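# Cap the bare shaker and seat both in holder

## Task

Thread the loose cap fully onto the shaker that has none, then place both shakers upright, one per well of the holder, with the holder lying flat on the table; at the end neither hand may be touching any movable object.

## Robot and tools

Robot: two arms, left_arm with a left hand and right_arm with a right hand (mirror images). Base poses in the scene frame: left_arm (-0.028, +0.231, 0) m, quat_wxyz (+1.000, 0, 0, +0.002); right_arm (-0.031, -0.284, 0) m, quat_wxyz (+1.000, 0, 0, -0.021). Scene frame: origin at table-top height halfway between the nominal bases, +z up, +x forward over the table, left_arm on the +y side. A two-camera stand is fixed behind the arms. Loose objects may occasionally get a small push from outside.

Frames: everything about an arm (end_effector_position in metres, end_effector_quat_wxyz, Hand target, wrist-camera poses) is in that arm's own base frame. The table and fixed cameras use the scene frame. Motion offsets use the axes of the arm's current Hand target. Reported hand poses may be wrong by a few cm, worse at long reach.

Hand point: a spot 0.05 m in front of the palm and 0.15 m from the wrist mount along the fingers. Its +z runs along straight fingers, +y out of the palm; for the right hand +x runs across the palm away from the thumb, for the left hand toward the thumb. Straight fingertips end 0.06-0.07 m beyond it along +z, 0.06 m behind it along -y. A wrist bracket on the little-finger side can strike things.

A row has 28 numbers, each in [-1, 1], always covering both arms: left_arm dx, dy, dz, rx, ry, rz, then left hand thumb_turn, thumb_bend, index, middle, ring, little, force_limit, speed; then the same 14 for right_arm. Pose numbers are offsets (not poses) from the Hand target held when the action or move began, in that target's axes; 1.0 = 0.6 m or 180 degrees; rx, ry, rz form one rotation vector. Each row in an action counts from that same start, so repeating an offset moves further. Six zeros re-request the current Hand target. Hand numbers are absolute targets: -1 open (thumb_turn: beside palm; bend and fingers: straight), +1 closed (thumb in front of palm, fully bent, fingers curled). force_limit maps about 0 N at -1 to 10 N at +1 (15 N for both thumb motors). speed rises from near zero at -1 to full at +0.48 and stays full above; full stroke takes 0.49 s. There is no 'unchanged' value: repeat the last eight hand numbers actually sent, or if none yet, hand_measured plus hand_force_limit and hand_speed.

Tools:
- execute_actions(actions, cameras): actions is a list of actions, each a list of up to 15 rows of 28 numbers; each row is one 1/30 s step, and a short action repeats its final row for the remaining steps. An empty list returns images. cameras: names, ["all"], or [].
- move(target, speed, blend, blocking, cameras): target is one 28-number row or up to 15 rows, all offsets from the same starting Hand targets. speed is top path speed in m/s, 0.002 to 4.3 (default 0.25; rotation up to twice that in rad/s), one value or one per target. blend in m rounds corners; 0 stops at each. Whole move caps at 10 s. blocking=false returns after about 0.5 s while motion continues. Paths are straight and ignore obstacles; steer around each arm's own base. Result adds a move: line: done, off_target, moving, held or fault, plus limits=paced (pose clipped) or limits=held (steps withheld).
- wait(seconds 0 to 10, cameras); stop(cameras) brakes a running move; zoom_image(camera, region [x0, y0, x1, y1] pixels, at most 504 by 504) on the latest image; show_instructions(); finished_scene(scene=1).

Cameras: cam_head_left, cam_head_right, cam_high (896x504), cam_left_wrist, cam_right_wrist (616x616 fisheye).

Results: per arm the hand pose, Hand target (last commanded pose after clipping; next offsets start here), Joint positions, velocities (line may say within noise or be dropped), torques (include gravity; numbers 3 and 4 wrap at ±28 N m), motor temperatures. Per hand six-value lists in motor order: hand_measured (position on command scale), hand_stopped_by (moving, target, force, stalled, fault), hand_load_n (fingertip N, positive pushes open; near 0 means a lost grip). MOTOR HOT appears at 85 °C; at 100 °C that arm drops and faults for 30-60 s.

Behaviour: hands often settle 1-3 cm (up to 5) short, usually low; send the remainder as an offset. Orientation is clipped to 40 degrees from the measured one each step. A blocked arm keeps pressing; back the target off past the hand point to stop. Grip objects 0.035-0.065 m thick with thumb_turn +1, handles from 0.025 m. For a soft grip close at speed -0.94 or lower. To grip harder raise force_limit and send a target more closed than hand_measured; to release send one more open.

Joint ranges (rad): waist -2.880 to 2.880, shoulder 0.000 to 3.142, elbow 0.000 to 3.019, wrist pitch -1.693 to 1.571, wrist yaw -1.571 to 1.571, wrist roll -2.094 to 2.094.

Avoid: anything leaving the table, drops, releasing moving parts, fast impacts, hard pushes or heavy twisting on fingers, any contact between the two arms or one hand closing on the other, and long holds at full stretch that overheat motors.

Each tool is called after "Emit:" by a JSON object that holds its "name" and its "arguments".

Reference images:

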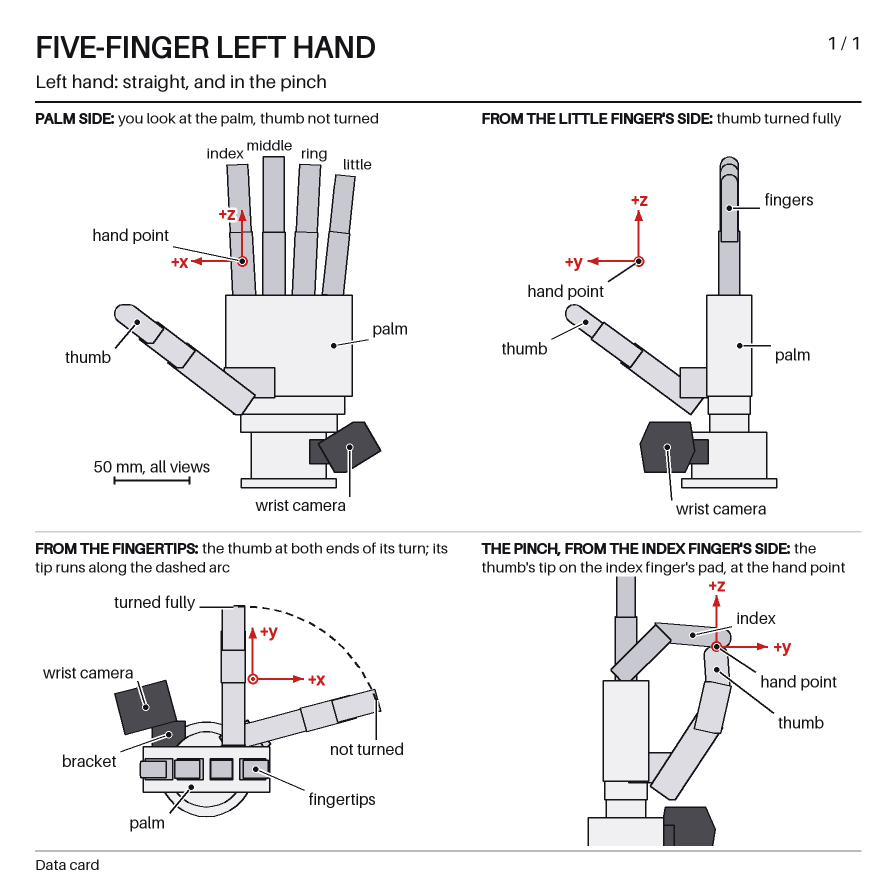

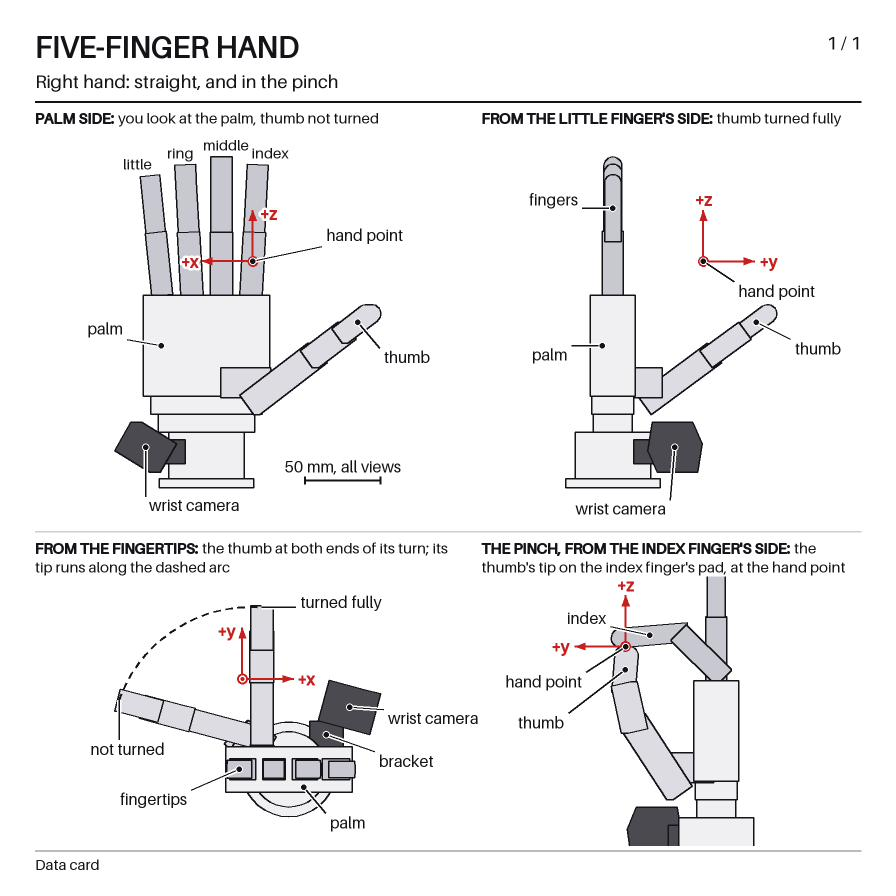

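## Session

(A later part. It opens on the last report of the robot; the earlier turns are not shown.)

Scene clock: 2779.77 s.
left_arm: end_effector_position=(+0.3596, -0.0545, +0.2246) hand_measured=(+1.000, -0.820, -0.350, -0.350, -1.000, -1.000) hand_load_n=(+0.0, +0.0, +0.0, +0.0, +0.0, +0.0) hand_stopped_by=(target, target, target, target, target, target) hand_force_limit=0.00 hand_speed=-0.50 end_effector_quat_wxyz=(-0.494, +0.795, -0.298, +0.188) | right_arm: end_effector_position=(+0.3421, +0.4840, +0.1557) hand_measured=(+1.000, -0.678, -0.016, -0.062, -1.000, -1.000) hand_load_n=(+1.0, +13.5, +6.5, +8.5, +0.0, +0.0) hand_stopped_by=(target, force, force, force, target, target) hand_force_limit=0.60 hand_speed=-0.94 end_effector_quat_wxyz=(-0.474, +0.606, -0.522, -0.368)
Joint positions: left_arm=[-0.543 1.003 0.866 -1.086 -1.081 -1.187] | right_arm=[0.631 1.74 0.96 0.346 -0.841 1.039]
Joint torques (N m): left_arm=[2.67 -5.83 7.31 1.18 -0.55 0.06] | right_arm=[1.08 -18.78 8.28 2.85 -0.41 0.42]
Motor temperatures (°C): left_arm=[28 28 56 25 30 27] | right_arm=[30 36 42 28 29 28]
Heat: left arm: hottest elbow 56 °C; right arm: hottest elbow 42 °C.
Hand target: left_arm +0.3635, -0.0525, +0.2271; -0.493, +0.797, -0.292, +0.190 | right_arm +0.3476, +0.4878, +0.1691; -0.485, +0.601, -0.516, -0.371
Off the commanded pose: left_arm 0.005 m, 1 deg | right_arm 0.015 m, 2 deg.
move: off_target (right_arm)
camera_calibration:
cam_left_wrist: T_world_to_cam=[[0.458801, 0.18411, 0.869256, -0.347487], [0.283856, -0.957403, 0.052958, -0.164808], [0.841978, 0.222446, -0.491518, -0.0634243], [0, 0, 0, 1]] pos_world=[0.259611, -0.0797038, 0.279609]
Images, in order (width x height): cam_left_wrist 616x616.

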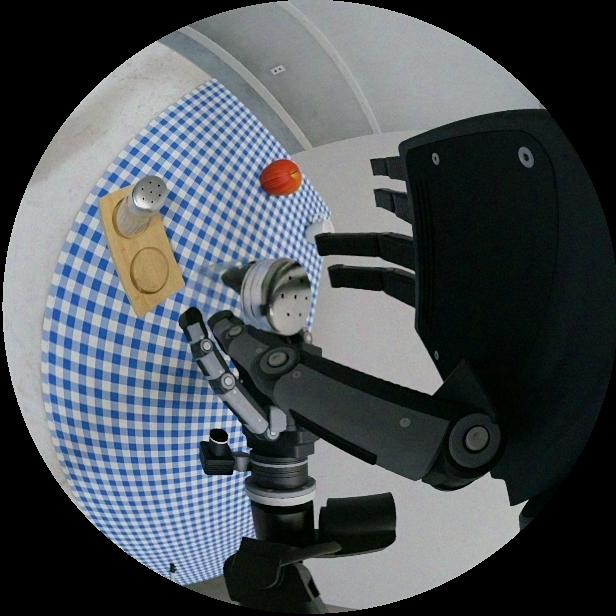

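Emit:
{"name": "move", "arguments": {"target": [0,0,0,0,0,0,1,-0.4,0.3,0.3,-1,-1,-0.2,-0.94,0,0,0,0,0,0,1,-0.25,0.4,0.4,-1,-1,0.6,-0.94], "speed": 0.06, "cameras": ["cam_left_wrist"]}}

Emit:
{"name": "zoom_image", "arguments": {"camera": "cam_left_wrist", "region": [210, 240, 330, 350]}}

Scene clock: 2783.90 s.
left_arm: end_effector_position=(+0.3597, -0.0546, +0.2246) hand_measured=(+1.000, -0.642, +0.016, -0.008, -1.000, -1.000) hand_load_n=(+0.5, +7.5, +4.0, +3.5, +0.0, +0.0) hand_stopped_by=(target, force, force, force, target, target) hand_force_limit=-0.20 hand_speed=-0.94 end_effector_quat_wxyz=(-0.494, +0.795, -0.298, +0.188) | right_arm: end_effector_position=(+0.3419, +0.4840, +0.1558) hand_measured=(+1.000, -0.678, -0.016, -0.062, -1.000, -1.000) hand_load_n=(+0.5, +14.0, +6.0, +8.5, +0.0, +0.0) hand_stopped_by=(target, force, force, force, target, target) hand_force_limit=0.60 hand_speed=-0.94 end_effector_quat_wxyz=(-0.474, +0.606, -0.522, -0.368)
Joint positions: left_arm=[-0.543 1.003 0.866 -1.086 -1.081 -1.187] | right_arm=[0.631 1.74 0.96 0.346 -0.842 1.04]
Joint torques (N m): left_arm=[2.49 -5.83 7.36 1.17 -0.55 0.06] | right_arm=[1.03 -18.78 8.28 2.85 -0.36 0.41]
Motor temperatures (°C): left_arm=[28 28 55 25 30 27] | right_arm=[30 36 42 28 29 28]
Heat: left arm: hottest elbow 55 °C; right arm: hottest elbow 42 °C.
Hand target: left_arm +0.3635, -0.0526, +0.2271; -0.493, +0.797, -0.292, +0.190 | right_arm +0.3476, +0.4878, +0.1691; -0.485, +0.600, -0.517, -0.371
Off the commanded pose: left_arm 0.005 m, 1 deg | right_arm 0.015 m, 2 deg.
move: off_target (right_arm)
camera_calibration:
cam_left_wrist: T_world_to_cam=[[0.458527, 0.184279, 0.869364, -0.34746], [0.283826, -0.957397, 0.0532415, -0.165003], [0.842138, 0.222335, -0.491295, -0.0635989], [0, 0, 0, 1]] pos_world=[0.259711, -0.0798038, 0.279608]
Images, in order (width x height): cam_left_wrist 616x616.

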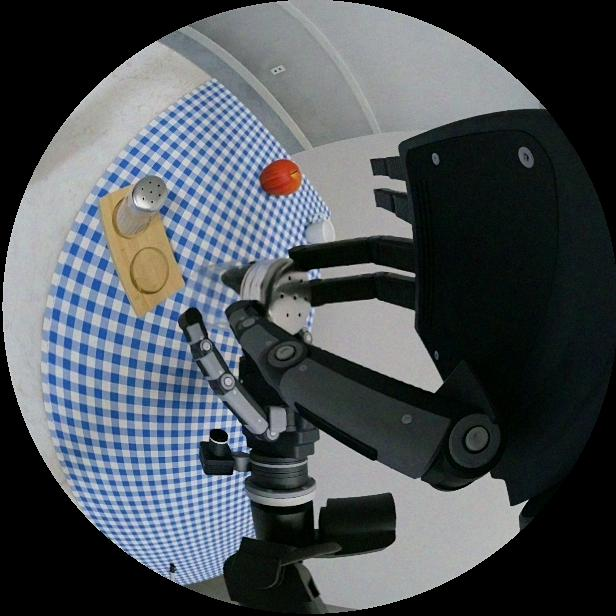

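Scaled by 4.200 from the camera's 616x616 image, which has a finer 880x880 frame.

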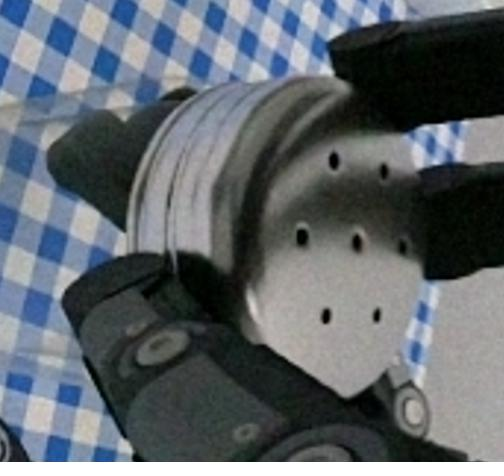

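Emit:
{"name": "move", "arguments": {"target": [[-0.0048,0,-0.0074,-0.0018,0.0997,0.0489,1,-0.4,0.3,0.3,-1,-1,-0.2,-0.94,0,0,0,0,0,0,1,-0.25,0.4,0.4,-1,-1,0.6,-0.94],[-0.0068,0.007,-0.0104,-0.0036,0.1993,0.0978,1,-0.4,0.3,0.3,-1,-1,-0.2,-0.94,0,0,0,0,0,0,1,-0.25,0.4,0.4,-1,-1,0.6,-0.94],[-0.0026,0.013,-0.0073,-0.0053,0.299,0.1467,1,-0.4,0.3,0.3,-1,-1,-0.2,-0.94,0,0,0,0,0,0,1,-0.25,0.4,0.4,-1,-1,0.6,-0.94]], "speed": 0.1, "cameras": ["cam_left_wrist"]}}

Emit:
{"name": "zoom_image", "arguments": {"camera": "cam_left_wrist", "region": [210, 240, 330, 350]}}

Scene clock: 2795.10 s.
left_arm: end_effector_position=(+0.3531, -0.0621, +0.2274) hand_measured=(+1.000, -0.642, +0.016, -0.008, -1.000, -1.000) hand_load_n=(+0.5, +7.0, +4.5, +3.0, +0.0, +0.0) hand_stopped_by=(target, force, force, force, target, target) hand_force_limit=-0.20 hand_speed=-0.94 end_effector_quat_wxyz=(+0.332, -0.544, +0.647, -0.419) | right_arm: end_effector_position=(+0.3421, +0.4840, +0.1558) hand_measured=(+1.000, -0.678, -0.016, -0.062, -1.000, -1.000) hand_load_n=(-0.5, +14.0, +6.0, +9.0, +0.0, +0.0) hand_stopped_by=(target, force, force, force, target, target) hand_force_limit=0.60 hand_speed=-0.94 end_effector_quat_wxyz=(-0.474, +0.606, -0.523, -0.368)
Joint positions: left_arm=[0.002 0.661 0.608 -0.398 0.185 0.06] | right_arm=[0.631 1.74 0.96 0.346 -0.841 1.04]
Joint torques (N m): left_arm=[2.55 -1.55 8.01 1.84 0.23 0.19] | right_arm=[1.14 -18.78 8.27 2.85 -0.41 0.42]
Motor temperatures (°C): left_arm=[28 28 55 26 29 27] | right_arm=[30 36 42 28 29 28]
Heat: left arm: hottest elbow 55 °C; right arm: hottest elbow 42 °C.
Hand target: left_arm +0.3576, -0.0571, +0.2220; +0.332, -0.545, +0.651, -0.412 | right_arm +0.3475, +0.4879, +0.1691; -0.485, +0.601, -0.516, -0.371
Off the commanded pose: left_arm 0.009 m, 1 deg | right_arm 0.015 m, 2 deg.
move: off_target (right_arm)
camera_calibration:
cam_left_wrist: T_world_to_cam=[[0.381472, -0.281304, 0.880538, -0.349681], [-0.682967, -0.727692, 0.0634042, 0.182909], [0.622925, -0.625565, -0.469715, -0.0352042], [0, 0, 0, 1]] pos_world=[0.280244, 0.0127122, 0.279775]
Images, in order (width x height): cam_left_wrist 616x616.

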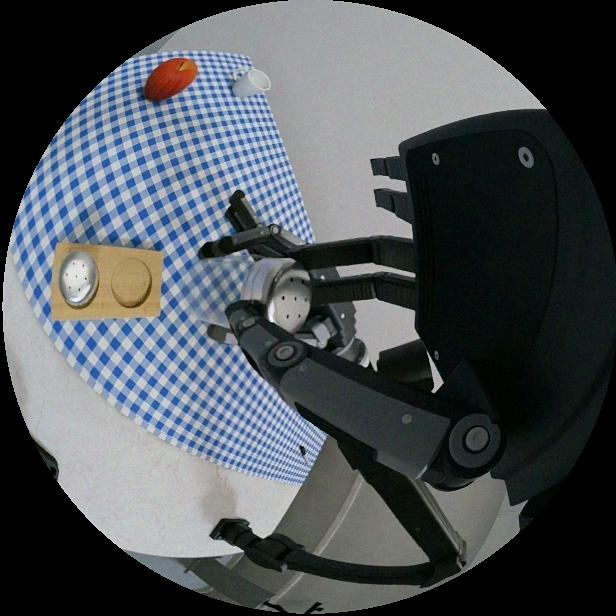

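Scaled by 4.200 from the camera's 616x616 image, which has a finer 880x880 frame.

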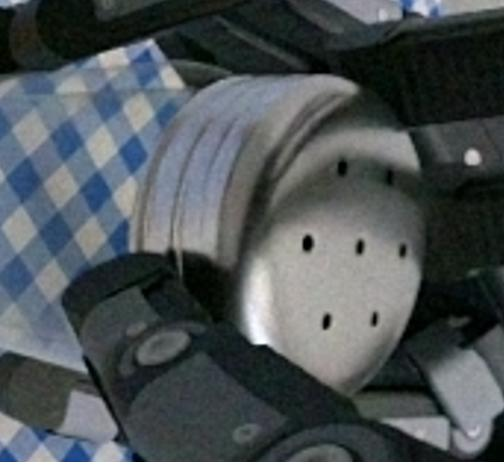

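Emit:
{"name": "move", "arguments": {"target": [[-0.003,-0.0117,-0.0066,-0.0018,0.0997,0.0489,1,-0.4,0.3,0.3,-1,-1,-0.2,-0.94,0,0,0,0,0,0,1,-0.25,0.4,0.4,-1,-1,0.6,-0.94],[-0.0058,-0.0125,-0.0087,-0.0036,0.1993,0.0978,1,-0.4,0.3,0.3,-1,-1,-0.2,-0.94,0,0,0,0,0,0,1,-0.25,0.4,0.4,-1,-1,0.6,-0.94]], "speed": 0.1, "cameras": ["cam_left_wrist","cam_right_wrist"]}}

Emit:
{"name": "zoom_image", "arguments": {"camera": "cam_left_wrist", "region": [210, 240, 330, 350]}}

Emit:
{"name": "zoom_image", "arguments": {"camera": "cam_right_wrist", "region": [262, 320, 322, 370]}}

Scene clock: 2802.93 s.
left_arm: end_effector_position=(+0.3459, -0.0610, +0.2235) hand_measured=(+1.000, -0.642, +0.016, -0.008, -1.000, -1.000) hand_load_n=(+0.5, +6.5, +4.5, +3.0, +0.0, +0.0) hand_stopped_by=(target, force, force, force, target, target) hand_force_limit=-0.20 hand_speed=-0.94 end_effector_quat_wxyz=(+0.164, -0.292, +0.797, -0.504) | right_arm: end_effector_position=(+0.3426, +0.4841, +0.1540) hand_measured=(+1.000, -0.678, -0.016, -0.062, -1.000, -1.000) hand_load_n=(-1.0, +14.0, +6.0, +9.0, +0.0, +0.0) hand_stopped_by=(target, force, force, force, target, target) hand_force_limit=0.60 hand_speed=-0.94 end_effector_quat_wxyz=(-0.474, +0.607, -0.523, -0.366)
Joint positions: left_arm=[0.267 0.981 0.815 -0.733 0.976 0.77] | right_arm=[0.631 1.742 0.96 0.346 -0.838 1.035]
Joint torques (N m): left_arm=[2.55 -4.42 9.81 0.81 0.51 0.18] | right_arm=[1.14 -19.02 8.24 2.84 -0.51 0.45]
Motor temperatures (°C): left_arm=[28 28 55 26 29 27] | right_arm=[30 36 42 28 29 28]
Heat: left arm: hottest elbow 55 °C; right arm: hottest elbow 42 °C.
Hand target: left_arm +0.3569, -0.0533, +0.2309; +0.171, -0.290, +0.798, -0.501 | right_arm +0.3475, +0.4879, +0.1691; -0.485, +0.601, -0.516, -0.371
Off the commanded pose: left_arm 0.015 m, 1 deg | right_arm 0.016 m, 2 deg.
move: off_target (left_arm, right_arm)
camera_calibration:
cam_left_wrist: T_world_to_cam=[[0.121433, -0.465732, 0.876554, -0.263625], [-0.990247, -0.117603, 0.0746982, 0.319991], [0.0682961, -0.877076, -0.475471, 0.145962], [0, 0, 0, 1]] pos_world=[0.338915, 0.0428731, 0.276579]
cam_right_wrist: T_world_to_cam=[[-0.912686, -0.0647939, -0.403491, 0.409853], [-0.377945, -0.241717, 0.893717, 0.108966], [-0.155438, 0.968181, 0.196123, -0.327315], [0, 0, 0, 1]] pos_world=[0.364373, 0.369795, 0.132181]
Images, in order (width x height): cam_left_wrist 616x616, cam_right_wrist 616x616.

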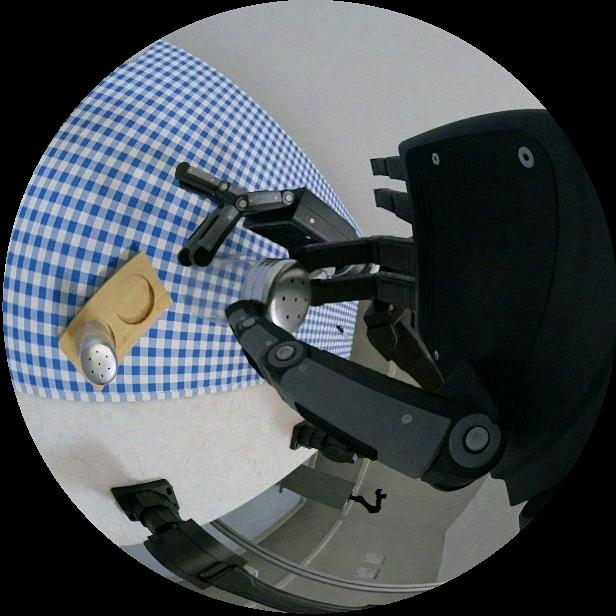

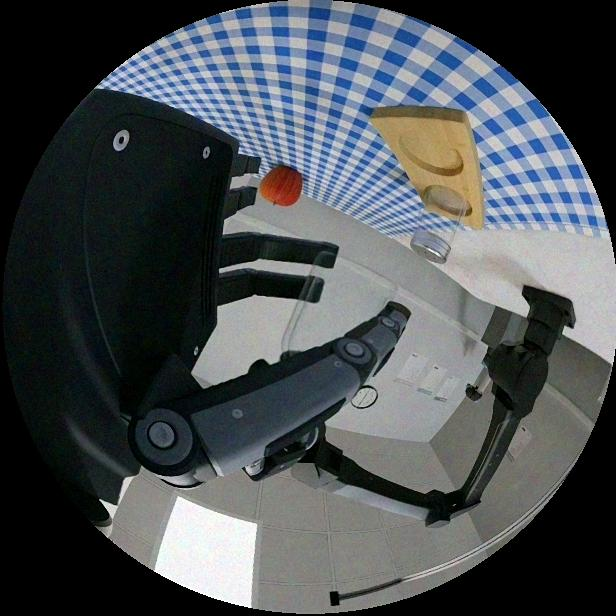

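Scaled by 4.200 from the camera's 616x616 image, which has a finer 880x880 frame.

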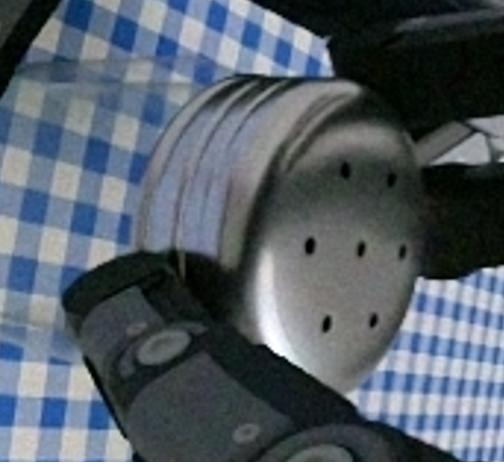

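Scaled by 8.400 from the camera's 616x616 image, which has a finer 880x880 frame.

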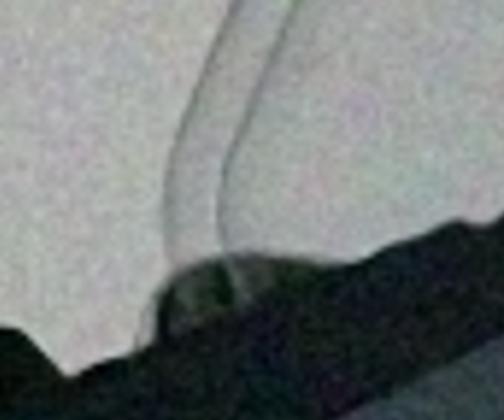

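Emit:
{"name": "move", "arguments": {"target": [[0,0,0,0,0,0,1,-0.72,-0.12,-0.12,-1,-1,0,-0.9,0,0,0,0,0,0,1,-0.25,0.4,0.4,-1,-1,0.6,-0.94],[0.0014,-0.0807,-0.0395,0,0,0,1,-0.72,-0.12,-0.12,-1,-1,0,-0.9,0,0,0,0,0,0,1,-0.25,0.4,0.4,-1,-1,0.6,-0.94],[0.0086,-0.0835,-0.0338,0.0036,-0.1993,-0.0978,1,-0.72,-0.12,-0.12,-1,-1,0,-0.9,0,0,0,0,0,0,1,-0.25,0.4,0.4,-1,-1,0.6,-0.94],[0.002,-0.0858,-0.0293,0.0071,-0.3987,-0.1956,1,-0.72,-0.12,-0.12,-1,-1,0,-0.9,0,0,0,0,0,0,1,-0.25,0.4,0.4,-1,-1,0.6,-0.94],[-0.0041,-0.0854,-0.0303,0.01,-0.5581,-0.2738,1,-0.72,-0.12,-0.12,-1,-1,0,-0.9,0,0,0,0,0,0,1,-0.25,0.4,0.4,-1,-1,0.6,-0.94],[-0.0058,-0.1222,-0.0497,0.0089,-0.4983,-0.2444,1,-0.82,-0.35,-0.35,-1,-1,0,-0.5,0,0,0,0,0,0,1,-0.25,0.4,0.4,-1,-1,0.6,-0.94],[-0.007,-0.0505,-0.0146,0.0089,-0.4983,-0.2444,1,-0.82,-0.35,-0.35,-1,-1,0,-0.5,0,0,0,0,0,0,1,-0.25,0.4,0.4,-1,-1,0.6,-0.94]], "speed": [0.08,0.08,0.25,0.25,0.25,0.15,0.12], "blend": [0,0.015,0.02,0.02,0.01,0,0], "cameras": ["cam_left_wrist"]}}

Emit:
{"name": "zoom_image", "arguments": {"camera": "cam_left_wrist", "region": [180, 240, 290, 340]}}

Scene clock: 2816.47 s.
left_arm: end_effector_position=(+0.3631, -0.0570, +0.2529) hand_measured=(+1.000, -0.820, -0.350, -0.350, -1.000, -1.000) hand_load_n=(+0.0, +0.0, +0.0, +0.0, +0.0, +0.0) hand_stopped_by=(target, target, target, target, target, target) hand_force_limit=0.00 hand_speed=-0.50 end_effector_quat_wxyz=(-0.495, +0.795, -0.300, +0.180) | right_arm: end_effector_position=(+0.3421, +0.4841, +0.1550) hand_measured=(+1.000, -0.678, -0.016, -0.062, -1.000, -1.000) hand_load_n=(+1.5, +13.5, +6.5, +8.5, +0.0, +0.0) hand_stopped_by=(target, force, force, force, target, target) hand_force_limit=0.60 hand_speed=-0.94 end_effector_quat_wxyz=(-0.473, +0.606, -0.523, -0.368)
Joint positions: left_arm=[-0.546 1.022 0.956 -1.189 -1.084 -1.205] | right_arm=[0.631 1.741 0.96 0.346 -0.841 1.04]
Joint torques (N m): left_arm=[2.26 -7.77 7.25 1.25 -0.56 0.13] | right_arm=[1.14 -18.9 8.25 2.82 -0.41 0.42]
Motor temperatures (°C): left_arm=[28 28 55 25 29 27] | right_arm=[30 36 42 28 29 28]
Heat: left arm: hottest elbow 55 °C; right arm: hottest elbow 42 °C.
Hand target: left_arm +0.3640, -0.0545, +0.2619; -0.493, +0.797, -0.292, +0.190 | right_arm +0.3475, +0.4879, +0.1691; -0.485, +0.601, -0.516, -0.371
Off the commanded pose: left_arm 0.009 m, 2 deg | right_arm 0.016 m, 2 deg.
move: off_target (right_arm); target 6's new numbers were sent with left_arm's hand 0.014 m and 2 deg from that target
camera_calibration:
cam_left_wrist: T_world_to_cam=[[0.469059, 0.180311, 0.864565, -0.375988], [0.290653, -0.95592, 0.0416741, -0.169255], [0.833969, 0.231741, -0.500791, -0.0461142], [0, 0, 0, 1]] pos_world=[0.264013, -0.0833131, 0.309026]
Images, in order (width x height): cam_left_wrist 616x616.

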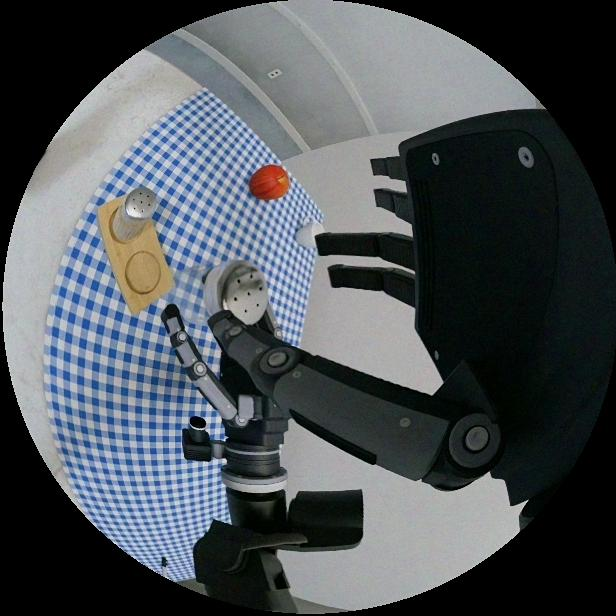

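Scaled by 4.582 from the camera's 616x616 image, which has a finer 880x880 frame.

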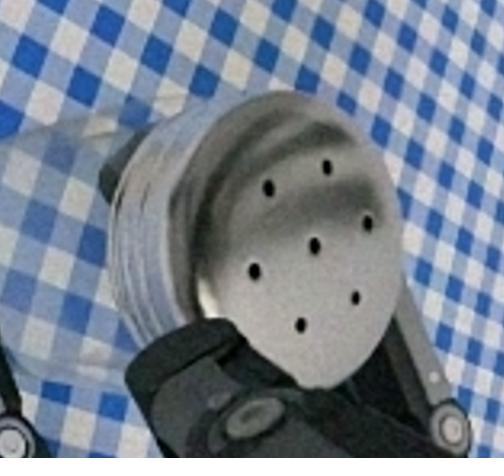

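Emit:
{"name": "move", "arguments": {"target": [-0.0065,0.0446,0.0219,0,0,0,1,-0.82,-0.35,-0.35,-1,-1,0,-0.5,0,0,0,0,0,0,1,-0.25,0.4,0.4,-1,-1,0.6,-0.94], "speed": 0.1, "cameras": ["cam_left_wrist"]}}

Emit:
{"name": "zoom_image", "arguments": {"camera": "cam_left_wrist", "region": [210, 240, 330, 350]}}

Scene clock: 2824.27 s.
left_arm: end_effector_position=(+0.3601, -0.0553, +0.2226) hand_measured=(+1.000, -0.820, -0.350, -0.350, -1.000, -1.000) hand_load_n=(+0.0, +0.0, +0.0, +0.0, +0.0, +0.0) hand_stopped_by=(target, target, target, target, target, target) hand_force_limit=0.00 hand_speed=-0.50 end_effector_quat_wxyz=(-0.495, +0.795, -0.300, +0.180) | right_arm: end_effector_position=(+0.3421, +0.4841, +0.1550) hand_measured=(+1.000, -0.678, -0.016, -0.062, -1.000, -1.000) hand_load_n=(+1.5, +13.5, +6.5, +8.5, +0.0, +0.0) hand_stopped_by=(target, force, force, force, target, target) hand_force_limit=0.60 hand_speed=-0.94 end_effector_quat_wxyz=(-0.473, +0.606, -0.523, -0.368)
Joint positions: left_arm=[-0.546 1.021 0.876 -1.108 -1.084 -1.202] | right_arm=[0.631 1.741 0.96 0.346 -0.841 1.04]
Joint torques (N m): left_arm=[2.49 -7.36 7.28 1.36 -0.55 0.15] | right_arm=[1.08 -18.9 8.24 2.86 -0.41 0.42]
Motor temperatures (°C): left_arm=[28 28 55 25 29 27] | right_arm=[30 36 42 28 29 28]
Heat: left arm: hottest elbow 55 °C; right arm: hottest elbow 42 °C.
Hand target: left_arm +0.3615, -0.0523, +0.2321; -0.493, +0.797, -0.292, +0.190 | right_arm +0.3475, +0.4879, +0.1691; -0.485, +0.601, -0.516, -0.371
Off the commanded pose: left_arm 0.010 m, 2 deg | right_arm 0.016 m, 2 deg.
move: off_target (right_arm)
camera_calibration:
cam_left_wrist: T_world_to_cam=[[0.469911, 0.17926, 0.86432, -0.349054], [0.289369, -0.956338, 0.0410215, -0.164824], [0.833936, 0.230831, -0.501266, -0.0591093], [0, 0, 0, 1]] pos_world=[0.261013, -0.0814114, 0.278827]
Images, in order (width x height): cam_left_wrist 616x616.

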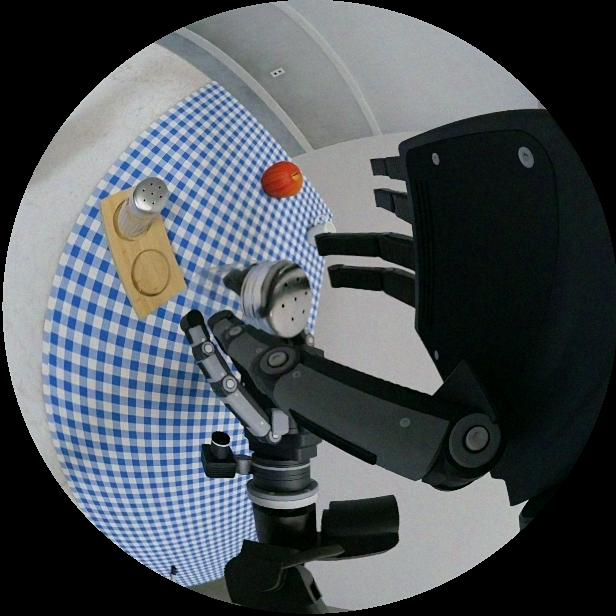

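Scaled by 4.200 from the camera's 616x616 image, which has a finer 880x880 frame.

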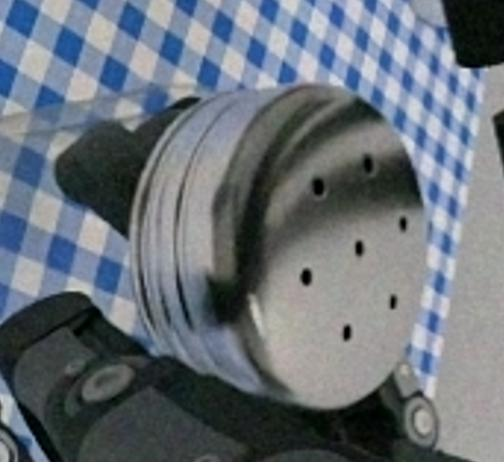

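Emit:
{"name": "move", "arguments": {"target": [[0,0,0,0,0,0,1,-0.4,0.3,0.3,-1,-1,-0.2,-0.94,0,0,0,0,0,0,1,-0.25,0.4,0.4,-1,-1,0.6,-0.94],[0,0.0077,-0.002,-0.0018,0.0997,0.0489,1,-0.4,0.3,0.3,-1,-1,-0.2,-0.94,0,0,0,0,0,0,1,-0.25,0.4,0.4,-1,-1,0.6,-0.94],[-0.0013,0.0147,-0.0051,-0.0036,0.1993,0.0978,1,-0.4,0.3,0.3,-1,-1,-0.2,-0.94,0,0,0,0,0,0,1,-0.25,0.4,0.4,-1,-1,0.6,-0.94],[0.0019,0.0217,-0.0022,-0.0053,0.299,0.1467,1,-0.4,0.3,0.3,-1,-1,-0.2,-0.94,0,0,0,0,0,0,1,-0.25,0.4,0.4,-1,-1,0.6,-0.94]], "speed": 0.12, "cameras": ["cam_left_wrist"]}}

Emit:
{"name": "zoom_image", "arguments": {"camera": "cam_left_wrist", "region": [210, 240, 330, 350]}}

Scene clock: 2838.70 s.
left_arm: end_effector_position=(+0.3536, -0.0623, +0.2259) hand_measured=(+1.000, -0.644, +0.014, -0.002, -1.000, -1.000) hand_load_n=(+0.5, +6.5, +4.0, +3.0, +0.0, +0.0) hand_stopped_by=(target, force, force, force, target, target) hand_force_limit=-0.20 hand_speed=-0.94 end_effector_quat_wxyz=(+0.333, -0.543, +0.648, -0.417) | right_arm: end_effector_position=(+0.3420, +0.4840, +0.1550) hand_measured=(+1.000, -0.678, -0.016, -0.062, -1.000, -1.000) hand_load_n=(-1.5, +14.5, +5.5, +8.5, +0.0, +0.0) hand_stopped_by=(target, force, force, force, target, target) hand_force_limit=0.60 hand_speed=-0.94 end_effector_quat_wxyz=(-0.473, +0.606, -0.523, -0.368)
Joint positions: left_arm=[-0.003 0.663 0.606 -0.395 0.178 0.061] | right_arm=[0.631 1.741 0.96 0.346 -0.842 1.04]
Joint torques (N m): left_arm=[2.55 -1.44 7.94 1.91 0.35 0.07] | right_arm=[1.08 -18.84 8.24 2.85 -0.38 0.42]
Heat: left arm: hottest elbow 54 °C; right arm: hottest elbow 42 °C.
Hand target: left_arm +0.3579, -0.0584, +0.2210; +0.332, -0.545, +0.651, -0.412 | right_arm +0.3475, +0.4879, +0.1691; -0.485, +0.601, -0.516, -0.371
Off the commanded pose: left_arm 0.008 m, 1 deg | right_arm 0.016 m, 2 deg.
move: off_target (right_arm)
camera_calibration:
cam_left_wrist: T_world_to_cam=[[0.382724, -0.284565, 0.878945, -0.348907], [-0.681897, -0.728906, 0.0609328, 0.183216], [0.623329, -0.62267, -0.473014, -0.0355719], [0, 0, 0, 1]] pos_world=[0.280642, 0.0121109, 0.27868]
Images, in order (width x height): cam_left_wrist 616x616.

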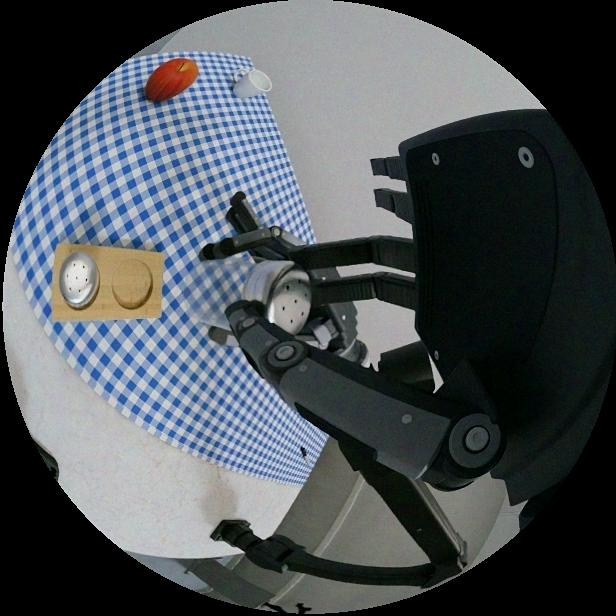

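Scaled by 4.200 from the camera's 616x616 image, which has a finer 880x880 frame.

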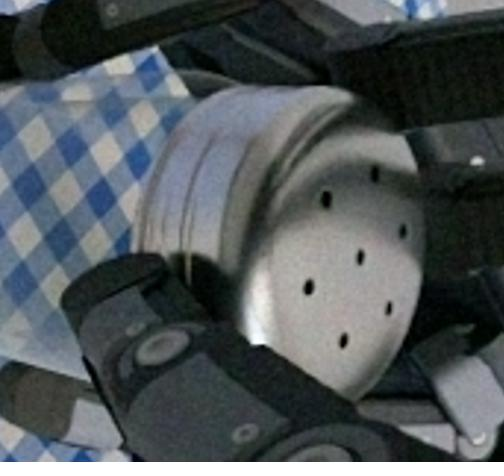

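Emit:
{"name": "move", "arguments": {"target": [[0,0,0,0,0,0,1,-0.35,0.35,0.35,-1,-1,0.1,-0.94,0,0,0,0,0,0,1,-0.25,0.4,0.4,-1,-1,0.6,-0.94],[-0.0021,-0.0113,-0.0053,-0.0018,0.0997,0.0489,1,-0.35,0.35,0.35,-1,-1,0.1,-0.94,0,0,0,0,0,0,1,-0.25,0.4,0.4,-1,-1,0.6,-0.94],[-0.0046,-0.0121,-0.0077,-0.0036,0.1993,0.0978,1,-0.35,0.35,0.35,-1,-1,0.1,-0.94,0,0,0,0,0,0,1,-0.25,0.4,0.4,-1,-1,0.6,-0.94]], "speed": 0.12, "cameras": ["cam_left_wrist","cam_right_wrist"]}}

Emit:
{"name": "zoom_image", "arguments": {"camera": "cam_left_wrist", "region": [210, 240, 330, 350]}}

Emit:
{"name": "zoom_image", "arguments": {"camera": "cam_right_wrist", "region": [262, 320, 322, 370]}}

Scene clock: 2846.97 s.
left_arm: end_effector_position=(+0.3476, -0.0614, +0.2225) hand_measured=(+1.000, -0.646, +0.024, +0.012, -1.000, -1.000) hand_load_n=(+1.0, +10.5, +4.5, +7.0, +0.0, +0.0) hand_stopped_by=(target, force, force, force, target, target) hand_force_limit=0.10 hand_speed=-0.94 end_effector_quat_wxyz=(+0.167, -0.291, +0.797, -0.503) | right_arm: end_effector_position=(+0.3425, +0.4840, +0.1538) hand_measured=(+1.000, -0.678, -0.016, -0.062, -1.000, -1.000) hand_load_n=(-1.0, +14.0, +5.5, +9.0, +0.0, +0.0) hand_stopped_by=(target, force, force, force, target, target) hand_force_limit=0.60 hand_speed=-0.94 end_effector_quat_wxyz=(-0.475, +0.608, -0.521, -0.365)
Joint positions: left_arm=[0.263 0.981 0.811 -0.719 0.969 0.763] | right_arm=[0.631 1.742 0.96 0.346 -0.838 1.031]
Joint torques (N m): left_arm=[2.26 -4.31 9.66 0.76 0.54 0.17] | right_arm=[1.08 -19.08 8.27 2.82 -0.52 0.48]
Heat: left arm: hottest elbow 54 °C; right arm: hottest elbow 42 °C.
Hand target: left_arm +0.3575, -0.0555, +0.2295; +0.171, -0.290, +0.798, -0.500 | right_arm +0.3475, +0.4879, +0.1691; -0.485, +0.601, -0.516, -0.371
Off the commanded pose: left_arm 0.014 m, 1 deg | right_arm 0.017 m, 2 deg.
move: off_target (left_arm, right_arm)
camera_calibration:
cam_left_wrist: T_world_to_cam=[[0.118929, -0.468461, 0.875443, -0.262254], [-0.990231, -0.120599, 0.0699888, 0.322571], [0.0727902, -0.875214, -0.478228, 0.144225], [0, 0, 0, 1]] pos_world=[0.340111, 0.0422734, 0.275984]
cam_right_wrist: T_world_to_cam=[[-0.91119, -0.065681, -0.406717, 0.410202], [-0.380873, -0.242056, 0.892381, 0.110476], [-0.157061, 0.968037, 0.195543, -0.326446], [0, 0, 0, 1]] pos_world=[0.364578, 0.369696, 0.132083]
Images, in order (width x height): cam_left_wrist 616x616, cam_right_wrist 616x616.

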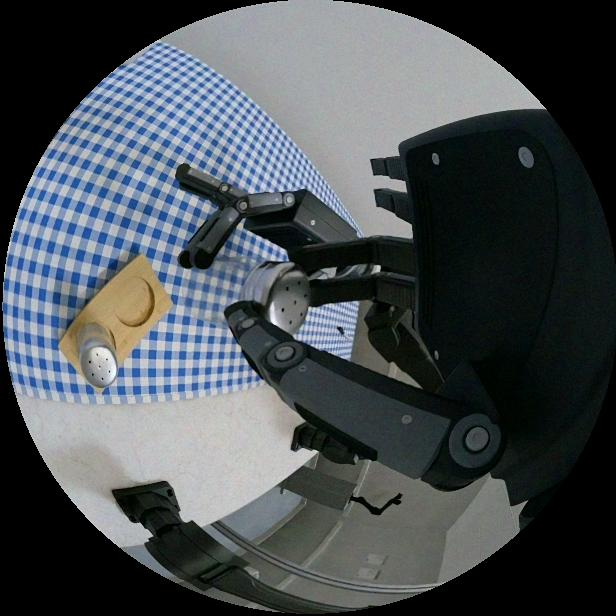

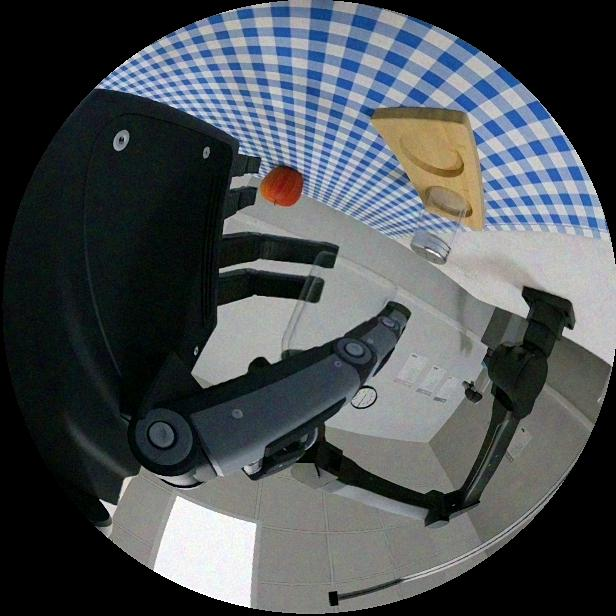

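Scaled by 4.200 from the camera's 616x616 image, which has a finer 880x880 frame.

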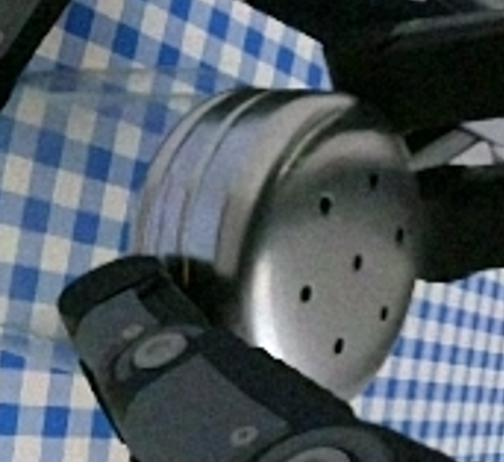

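Scaled by 8.400 from the camera's 616x616 image, which has a finer 880x880 frame.

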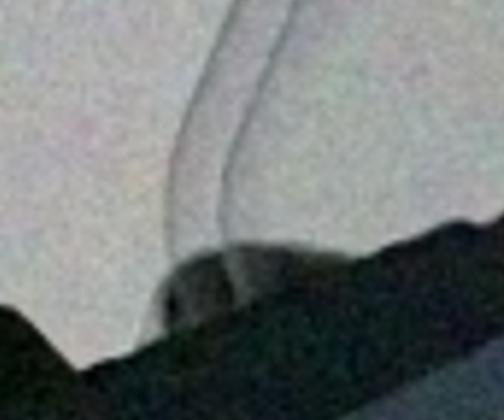

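Emit:
{"name": "move", "arguments": {"target": [[0,0,0,0,0,0,1,-0.72,-0.12,-0.12,-1,-1,0,-0.85,0,0,0,0,0,0,1,-0.25,0.4,0.4,-1,-1,0.6,-0.94],[0.0015,-0.083,-0.0406,0,0,0,1,-0.72,-0.12,-0.12,-1,-1,0,-0.85,0,0,0,0,0,0,1,-0.25,0.4,0.4,-1,-1,0.6,-0.94],[0.0078,-0.0849,-0.0365,0.0036,-0.1993,-0.0978,1,-0.72,-0.12,-0.12,-1,-1,0,-0.85,0,0,0,0,0,0,1,-0.25,0.4,0.4,-1,-1,0.6,-0.94],[0.0011,-0.0872,-0.032,0.0071,-0.3987,-0.1956,1,-0.72,-0.12,-0.12,-1,-1,0,-0.85,0,0,0,0,0,0,1,-0.25,0.4,0.4,-1,-1,0.6,-0.94],[-0.0049,-0.0868,-0.033,0.01,-0.5581,-0.2738,1,-0.72,-0.12,-0.12,-1,-1,0,-0.85,0,0,0,0,0,0,1,-0.25,0.4,0.4,-1,-1,0.6,-0.94],[-0.0067,-0.1232,-0.0534,0.0089,-0.4983,-0.2444,1,-0.82,-0.35,-0.35,-1,-1,0,-0.5,0,0,0,0,0,0,1,-0.25,0.4,0.4,-1,-1,0.6,-0.94],[-0.0092,-0.0026,-0.0007,0.0089,-0.4983,-0.2444,1,-0.82,-0.35,-0.35,-1,-1,0,-0.5,0,0,0,0,0,0,1,-0.25,0.4,0.4,-1,-1,0.6,-0.94]], "speed": [0.1,0.12,0.28,0.28,0.28,0.15,0.12], "blend": [0,0.015,0.02,0.02,0.01,0,0], "cameras": ["cam_left_wrist","cam_right_wrist"]}}

Emit:
{"name": "zoom_image", "arguments": {"camera": "cam_left_wrist", "region": [210, 240, 330, 350]}}

Emit:
{"name": "zoom_image", "arguments": {"camera": "cam_right_wrist", "region": [262, 320, 322, 370]}}

Scene clock: 2860.60 s.
left_arm: end_effector_position=(+0.3604, -0.0557, +0.2219) hand_measured=(+1.000, -0.820, -0.350, -0.350, -1.000, -1.000) hand_load_n=(+0.0, +0.0, +0.0, +0.0, +0.0, +0.0) hand_stopped_by=(target, target, target, target, target, target) hand_force_limit=0.00 hand_speed=-0.50 end_effector_quat_wxyz=(-0.495, +0.795, -0.301, +0.181) | right_arm: end_effector_position=(+0.3421, +0.4840, +0.1553) hand_measured=(+1.000, -0.678, -0.016, -0.062, -1.000, -1.000) hand_load_n=(+1.0, +13.5, +6.5, +8.5, +0.0, +0.0) hand_stopped_by=(target, force, force, force, target, target) hand_force_limit=0.60 hand_speed=-0.94 end_effector_quat_wxyz=(-0.474, +0.606, -0.523, -0.368)
Joint positions: left_arm=[-0.547 1.021 0.873 -1.102 -1.084 -1.199] | right_arm=[0.631 1.741 0.96 0.347 -0.841 1.04]
Joint torques (N m): left_arm=[2.73 -7.65 7.31 1.02 -0.54 0.15] | right_arm=[1.08 -18.84 8.27 2.82 -0.4 0.42]
Motor temperatures (°C): left_arm=[28 28 55 25 29 27] | right_arm=[30 36 42 28 29 28]
Heat: left arm: hottest elbow 55 °C; right arm: hottest elbow 42 °C.
Hand target: left_arm +0.3620, -0.0521, +0.2310; -0.493, +0.797, -0.292, +0.190 | right_arm +0.3475, +0.4879, +0.1692; -0.485, +0.601, -0.516, -0.371
Off the commanded pose: left_arm 0.010 m, 2 deg | right_arm 0.015 m, 2 deg.
move: off_target (right_arm); target 6's new numbers were sent with left_arm's hand 0.014 m and 2 deg from that target
camera_calibration:
cam_left_wrist: T_world_to_cam=[[0.469278, 0.178493, 0.864823, -0.348353], [0.287288, -0.95694, 0.0416149, -0.164799], [0.835011, 0.228924, -0.500349, -0.0603508], [0, 0, 0, 1]] pos_world=[0.261213, -0.0817086, 0.277925]
cam_right_wrist: T_world_to_cam=[[-0.914218, -0.0653769, -0.399914, 0.410184], [-0.373855, -0.244644, 0.894641, 0.107398], [-0.156325, 0.967406, 0.199217, -0.327379], [0, 0, 0, 1]] pos_world=[0.363971, 0.369799, 0.133175]
Images, in order (width x height): cam_left_wrist 616x616, cam_right_wrist 616x616.

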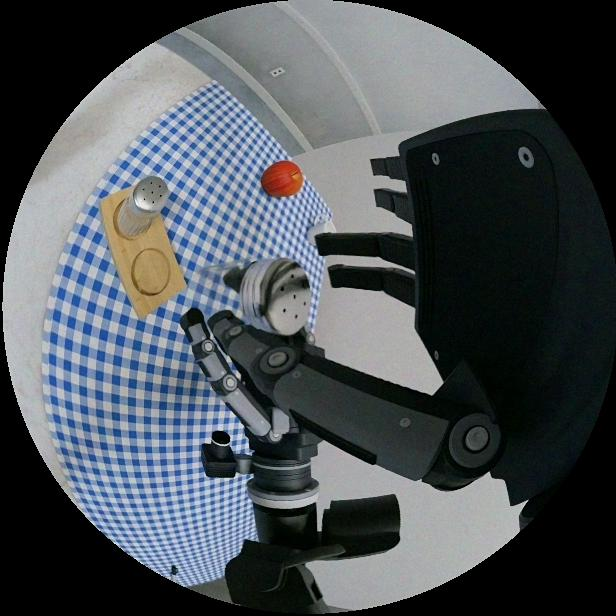

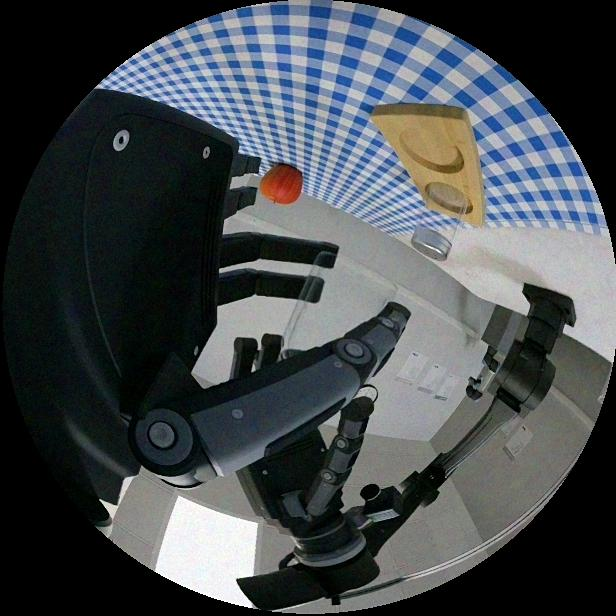

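Scaled by 4.200 from the camera's 616x616 image, which has a finer 880x880 frame.

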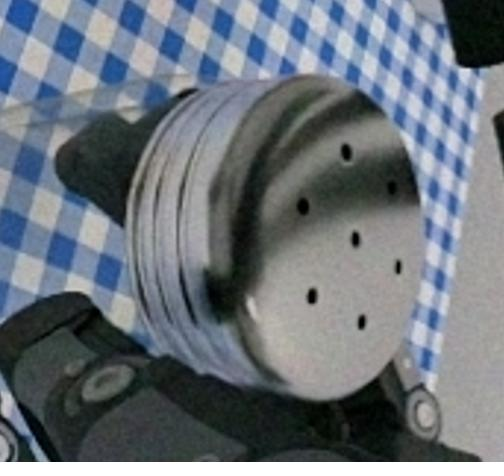

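Scaled by 8.400 from the camera's 616x616 image, which has a finer 880x880 frame.

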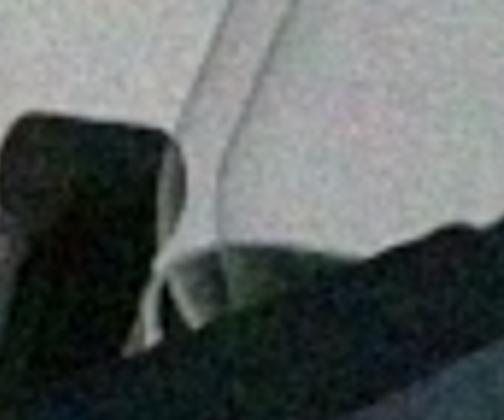

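Emit:
{"name": "move", "arguments": {"target": [[0,0,0,0,0,0,1,-0.35,0.35,0.35,-1,-1,0.1,-0.94,0,0,0,0,0,0,1,-0.25,0.4,0.4,-1,-1,0.6,-0.94],[-0.0004,0.0071,-0.0032,-0.0018,0.0997,0.0489,1,-0.35,0.35,0.35,-1,-1,0.1,-0.94,0,0,0,0,0,0,1,-0.25,0.4,0.4,-1,-1,0.6,-0.94],[-0.0017,0.0145,-0.0061,-0.0036,0.1993,0.0978,1,-0.35,0.35,0.35,-1,-1,0.1,-0.94,0,0,0,0,0,0,1,-0.25,0.4,0.4,-1,-1,0.6,-0.94],[0.0015,0.0214,-0.0032,-0.0053,0.299,0.1467,1,-0.35,0.35,0.35,-1,-1,0.1,-0.94,0,0,0,0,0,0,1,-0.25,0.4,0.4,-1,-1,0.6,-0.94]], "speed": 0.12, "cameras": ["cam_left_wrist"]}}

Emit:
{"name": "zoom_image", "arguments": {"camera": "cam_left_wrist", "region": [210, 240, 330, 350]}}

Scene clock: 2872.73 s.
left_arm: end_effector_position=(+0.3535, -0.0630, +0.2249) hand_measured=(+1.000, -0.640, +0.020, -0.002, -1.000, -1.000) hand_load_n=(+0.5, +9.0, +5.5, +4.0, +0.0, +0.0) hand_stopped_by=(target, force, force, force, target, target) hand_force_limit=0.10 hand_speed=-0.94 end_effector_quat_wxyz=(+0.332, -0.543, +0.648, -0.418) | right_arm: end_effector_position=(+0.3421, +0.4840, +0.1553) hand_measured=(+1.000, -0.678, -0.016, -0.062, -1.000, -1.000) hand_load_n=(-0.5, +14.0, +6.0, +9.0, +0.0, +0.0) hand_stopped_by=(target, force, force, force, target, target) hand_force_limit=0.60 hand_speed=-0.94 end_effector_quat_wxyz=(-0.474, +0.606, -0.523, -0.368)
Joint positions: left_arm=[-0.004 0.664 0.604 -0.394 0.179 0.06] | right_arm=[0.631 1.741 0.96 0.347 -0.841 1.04]
Joint torques (N m): left_arm=[2.61 -1.61 7.98 1.92 0.3 0.14] | right_arm=[1.08 -18.9 8.24 2.82 -0.39 0.41]
Motor temperatures (°C): left_arm=[28 28 55 26 29 27] | right_arm=[30 36 42 28 29 28]
Heat: left arm: hottest elbow 55 °C; right arm: hottest elbow 42 °C.
Hand target: left_arm +0.3580, -0.0585, +0.2202; +0.332, -0.545, +0.651, -0.411 | right_arm +0.3475, +0.4879, +0.1692; -0.485, +0.601, -0.516, -0.371
Off the commanded pose: left_arm 0.008 m, 1 deg | right_arm 0.015 m, 2 deg.
move: off_target (right_arm)
camera_calibration:
cam_left_wrist: T_world_to_cam=[[0.383385, -0.283917, 0.878867, -0.348379], [-0.682995, -0.727714, 0.0628534, 0.182744], [0.621718, -0.624359, -0.472909, -0.0359768], [0, 0, 0, 1]] pos_world=[0.280744, 0.0116121, 0.277679]
Images, in order (width x height): cam_left_wrist 616x616.

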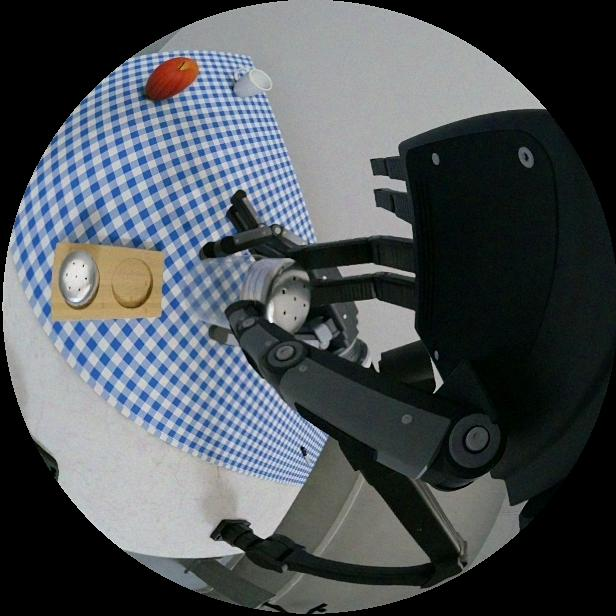

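Scaled by 4.200 from the camera's 616x616 image, which has a finer 880x880 frame.

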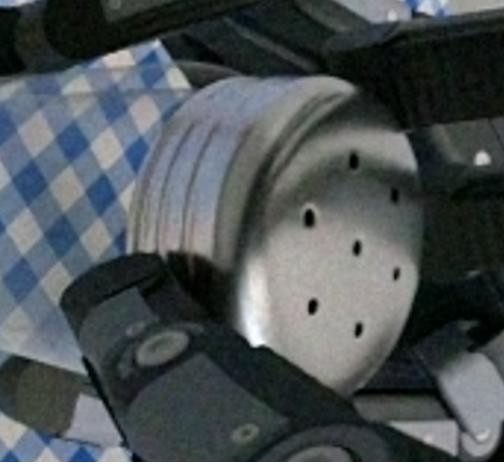

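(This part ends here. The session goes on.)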